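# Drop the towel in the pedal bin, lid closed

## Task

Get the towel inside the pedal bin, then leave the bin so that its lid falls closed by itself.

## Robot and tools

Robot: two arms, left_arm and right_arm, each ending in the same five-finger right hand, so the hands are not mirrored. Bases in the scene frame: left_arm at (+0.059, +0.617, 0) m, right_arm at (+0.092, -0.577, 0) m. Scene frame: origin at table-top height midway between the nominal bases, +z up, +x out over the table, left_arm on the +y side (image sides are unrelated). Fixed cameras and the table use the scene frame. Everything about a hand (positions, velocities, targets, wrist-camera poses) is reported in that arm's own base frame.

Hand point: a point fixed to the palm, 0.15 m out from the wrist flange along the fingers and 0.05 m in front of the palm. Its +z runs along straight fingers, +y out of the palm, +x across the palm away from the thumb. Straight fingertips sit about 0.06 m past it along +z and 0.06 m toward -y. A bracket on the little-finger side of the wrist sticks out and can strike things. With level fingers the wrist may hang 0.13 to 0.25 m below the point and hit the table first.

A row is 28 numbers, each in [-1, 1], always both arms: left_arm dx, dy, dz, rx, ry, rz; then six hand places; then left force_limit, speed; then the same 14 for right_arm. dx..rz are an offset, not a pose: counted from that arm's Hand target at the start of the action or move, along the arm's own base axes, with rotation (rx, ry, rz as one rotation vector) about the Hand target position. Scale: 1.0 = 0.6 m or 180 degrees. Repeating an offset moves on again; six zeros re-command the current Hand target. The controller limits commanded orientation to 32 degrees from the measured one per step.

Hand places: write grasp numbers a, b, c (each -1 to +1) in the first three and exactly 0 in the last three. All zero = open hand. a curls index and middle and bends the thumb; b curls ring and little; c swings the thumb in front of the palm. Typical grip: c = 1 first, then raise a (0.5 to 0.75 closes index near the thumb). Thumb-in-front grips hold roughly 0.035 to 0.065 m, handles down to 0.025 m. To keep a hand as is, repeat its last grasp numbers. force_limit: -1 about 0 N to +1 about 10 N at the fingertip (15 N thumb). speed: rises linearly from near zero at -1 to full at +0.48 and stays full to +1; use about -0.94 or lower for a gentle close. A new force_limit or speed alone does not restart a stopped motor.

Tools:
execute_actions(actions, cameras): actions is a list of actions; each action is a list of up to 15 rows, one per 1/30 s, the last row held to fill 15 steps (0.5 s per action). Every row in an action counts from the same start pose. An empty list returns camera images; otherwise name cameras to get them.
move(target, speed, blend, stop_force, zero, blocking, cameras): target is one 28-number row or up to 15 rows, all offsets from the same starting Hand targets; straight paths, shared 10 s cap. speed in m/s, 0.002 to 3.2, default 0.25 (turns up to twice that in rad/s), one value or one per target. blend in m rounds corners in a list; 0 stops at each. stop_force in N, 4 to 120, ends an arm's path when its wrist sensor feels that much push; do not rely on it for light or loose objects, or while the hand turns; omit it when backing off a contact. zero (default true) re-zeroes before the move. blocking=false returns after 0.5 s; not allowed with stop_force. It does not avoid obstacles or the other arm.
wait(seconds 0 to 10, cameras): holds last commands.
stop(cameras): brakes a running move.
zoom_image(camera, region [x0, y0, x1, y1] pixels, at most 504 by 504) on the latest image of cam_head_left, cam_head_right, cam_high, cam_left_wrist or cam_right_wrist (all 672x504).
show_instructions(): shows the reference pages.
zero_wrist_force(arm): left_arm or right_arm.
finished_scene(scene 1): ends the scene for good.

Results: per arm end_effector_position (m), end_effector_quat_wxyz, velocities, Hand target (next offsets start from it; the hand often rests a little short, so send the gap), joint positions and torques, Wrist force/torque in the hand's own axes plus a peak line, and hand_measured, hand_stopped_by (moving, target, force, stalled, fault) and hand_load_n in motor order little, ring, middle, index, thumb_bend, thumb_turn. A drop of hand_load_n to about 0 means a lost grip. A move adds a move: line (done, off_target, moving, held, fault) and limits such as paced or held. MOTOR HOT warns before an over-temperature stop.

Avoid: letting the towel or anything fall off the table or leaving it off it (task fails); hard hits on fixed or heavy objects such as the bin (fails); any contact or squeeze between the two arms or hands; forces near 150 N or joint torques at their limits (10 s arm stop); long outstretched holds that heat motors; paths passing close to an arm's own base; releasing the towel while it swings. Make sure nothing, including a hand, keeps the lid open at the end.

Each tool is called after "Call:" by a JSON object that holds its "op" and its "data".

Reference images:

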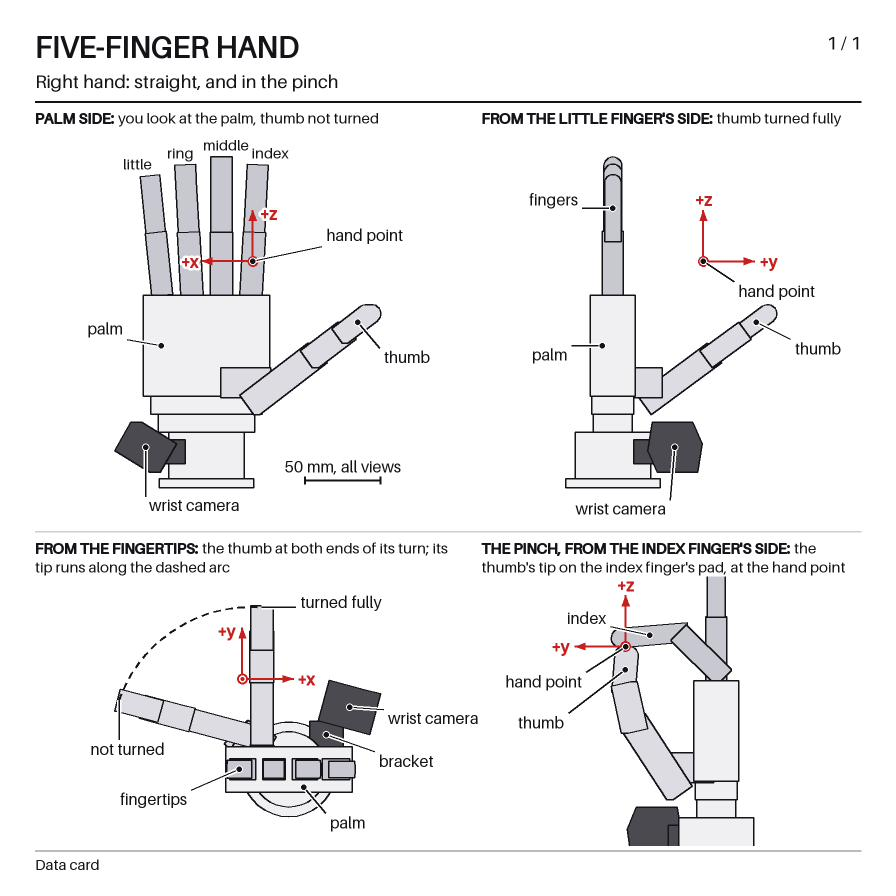

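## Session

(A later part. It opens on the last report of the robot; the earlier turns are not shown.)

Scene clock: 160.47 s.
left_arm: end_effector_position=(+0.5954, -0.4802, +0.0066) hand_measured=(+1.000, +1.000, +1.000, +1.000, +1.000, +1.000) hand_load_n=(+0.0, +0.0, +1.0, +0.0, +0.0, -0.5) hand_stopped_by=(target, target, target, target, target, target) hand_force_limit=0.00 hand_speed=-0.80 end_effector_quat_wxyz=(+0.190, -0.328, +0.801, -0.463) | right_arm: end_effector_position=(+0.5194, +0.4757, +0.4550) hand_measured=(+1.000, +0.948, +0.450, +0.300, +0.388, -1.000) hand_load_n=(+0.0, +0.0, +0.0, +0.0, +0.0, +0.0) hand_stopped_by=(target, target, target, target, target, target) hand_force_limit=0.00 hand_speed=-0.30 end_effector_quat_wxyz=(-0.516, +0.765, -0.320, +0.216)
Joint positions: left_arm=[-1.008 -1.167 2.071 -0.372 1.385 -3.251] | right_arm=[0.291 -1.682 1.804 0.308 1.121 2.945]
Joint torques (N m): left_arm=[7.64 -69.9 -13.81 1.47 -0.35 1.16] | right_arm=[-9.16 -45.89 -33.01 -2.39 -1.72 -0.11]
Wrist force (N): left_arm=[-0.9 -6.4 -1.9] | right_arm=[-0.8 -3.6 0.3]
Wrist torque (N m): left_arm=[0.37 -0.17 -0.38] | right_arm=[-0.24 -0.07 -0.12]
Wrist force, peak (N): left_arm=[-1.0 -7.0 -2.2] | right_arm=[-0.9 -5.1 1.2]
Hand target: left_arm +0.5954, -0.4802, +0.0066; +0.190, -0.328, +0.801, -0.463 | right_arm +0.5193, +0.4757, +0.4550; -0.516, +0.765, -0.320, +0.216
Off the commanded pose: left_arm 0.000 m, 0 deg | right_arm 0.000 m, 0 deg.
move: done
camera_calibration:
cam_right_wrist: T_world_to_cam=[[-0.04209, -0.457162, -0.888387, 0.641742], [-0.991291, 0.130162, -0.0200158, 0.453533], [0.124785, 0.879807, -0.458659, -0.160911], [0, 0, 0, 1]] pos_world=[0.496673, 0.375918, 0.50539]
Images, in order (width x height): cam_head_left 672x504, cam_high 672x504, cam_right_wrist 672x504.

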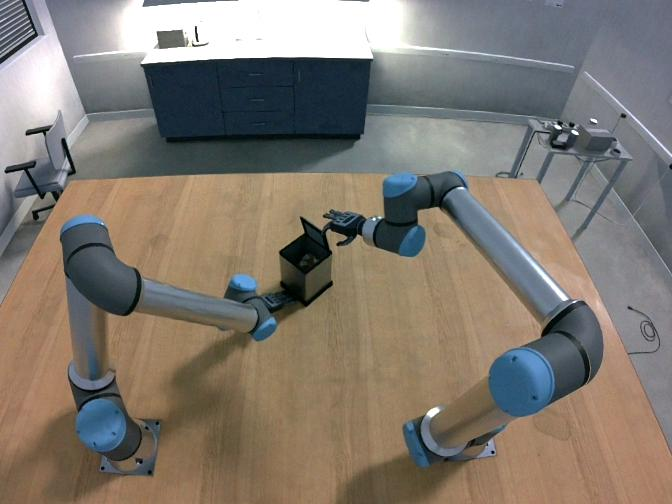

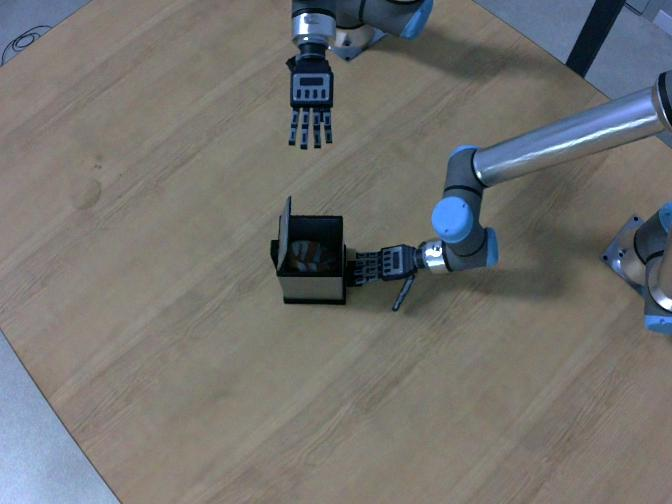

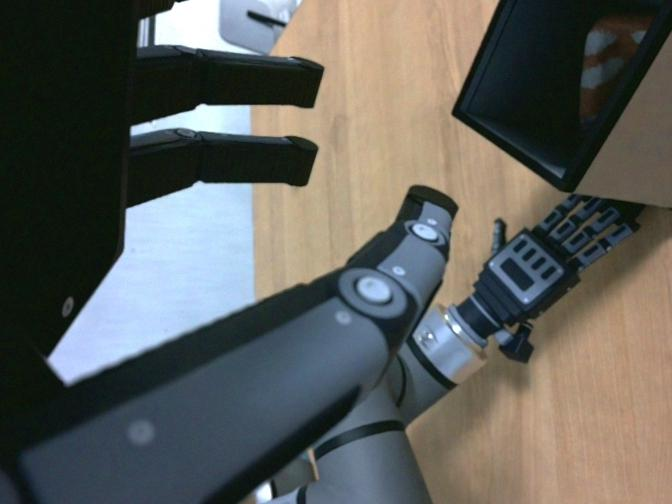

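Call:
{"op": "move", "data": {"target": [[0,0,0.075,0,0,0, 0,0,0,0,0,0, 0,-0.8, 0,0,0,0,0,0, 0.35,0,1,0,0,0, 0,-0.3],[-0.12,0.12,0.2,0,0,0, 0,0,0,0,0,0, 0,-0.8, 0,0,0,0,0,0, 0.35,0,1,0,0,0, 0,-0.3]], "speed": [0.015, 0.2], "cameras": ["cam_high", "cam_head_left"]}}

Call:
{"op": "zoom_image", "data": {"camera": "cam_high", "region": [240, 165, 380, 310]}}

Call:
{"op": "zoom_image", "data": {"camera": "cam_head_left", "region": [250, 165, 370, 310]}}

Scene clock: 165.57 s.
left_arm: end_effector_position=(+0.5234, -0.4083, +0.1265) hand_measured=(+1.000, +1.000, +1.000, +1.000, +1.000, +1.000) hand_load_n=(+0.0, +0.0, +0.0, +0.0, +0.0, -0.5) hand_stopped_by=(target, target, target, target, target, target) hand_force_limit=0.00 hand_speed=-0.80 end_effector_quat_wxyz=(+0.190, -0.328, +0.801, -0.464) | right_arm: end_effector_position=(+0.5193, +0.4757, +0.4550) hand_measured=(+1.000, +0.948, +0.450, +0.300, +0.388, -1.000) hand_load_n=(+0.0, -0.5, +0.0, +0.0, +0.0, +0.0) hand_stopped_by=(target, target, target, target, target, target) hand_force_limit=0.00 hand_speed=-0.30 end_effector_quat_wxyz=(-0.516, +0.765, -0.320, +0.216)
Joint positions: left_arm=[-1.06 -1.478 2.196 -0.18 1.34 -3.278] | right_arm=[0.291 -1.682 1.804 0.308 1.121 2.945]
Joint torques (N m): left_arm=[-0.75 -55.2 -32.64 1.36 1.33 1.95] | right_arm=[-13.85 -45.97 -33.82 -3.66 -1.39 -1.95]
Wrist force (N): left_arm=[-0.4 -1.0 0.6] | right_arm=[-0.8 -3.3 0.4]
Wrist torque (N m): left_arm=[-0.07 -0.18 0.11] | right_arm=[-0.20 -0.07 -0.10]
Wrist force, peak (N): left_arm=[-0.4 -6.6 -4.9] | right_arm=[-0.9 -3.7 0.6]
Hand target: left_arm +0.5234, -0.4082, +0.1266; +0.190, -0.328, +0.801, -0.463 | right_arm +0.5193, +0.4757, +0.4550; -0.516, +0.765, -0.320, +0.216
Off the commanded pose: left_arm 0.000 m, 0 deg | right_arm 0.000 m, 0 deg.
move: done
Images, in order (width x height): cam_head_left 672x504, cam_high 672x504.

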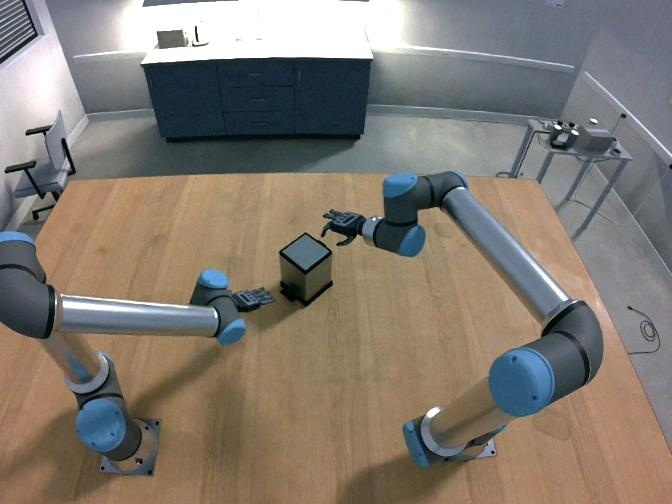

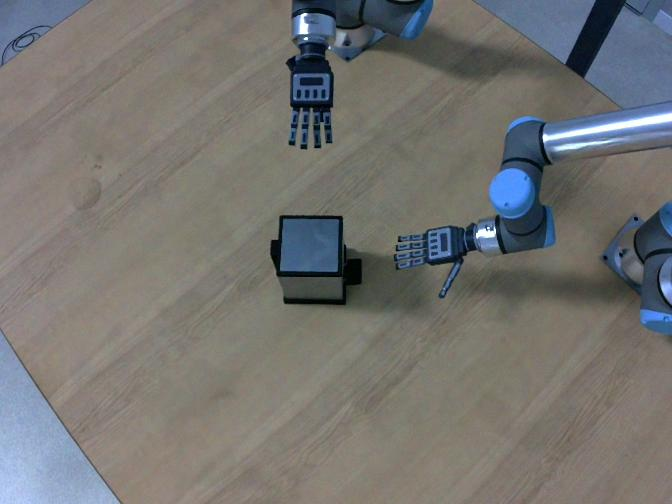

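Scaled by 3.476 from the camera's 672x504 image, which has a finer 960x720 frame.

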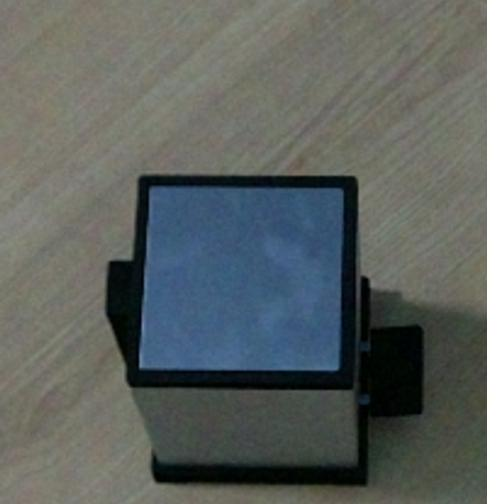

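Scaled by 3.476 from the camera's 672x504 image, which has a finer 960x720 frame.

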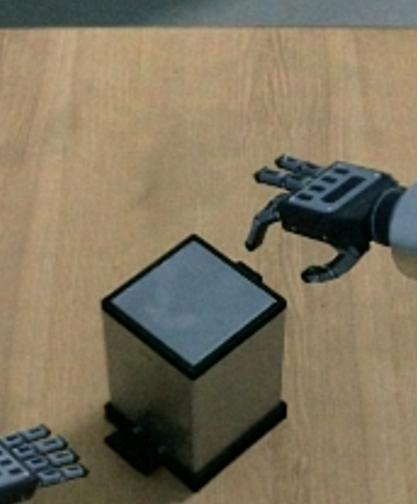

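The towel is fully inside the bin, the lid is shut, and both hands are clear of it.

Call:
{"op": "finished_scene", "data": {"scene": 1}}

The scene is finished: the task was done.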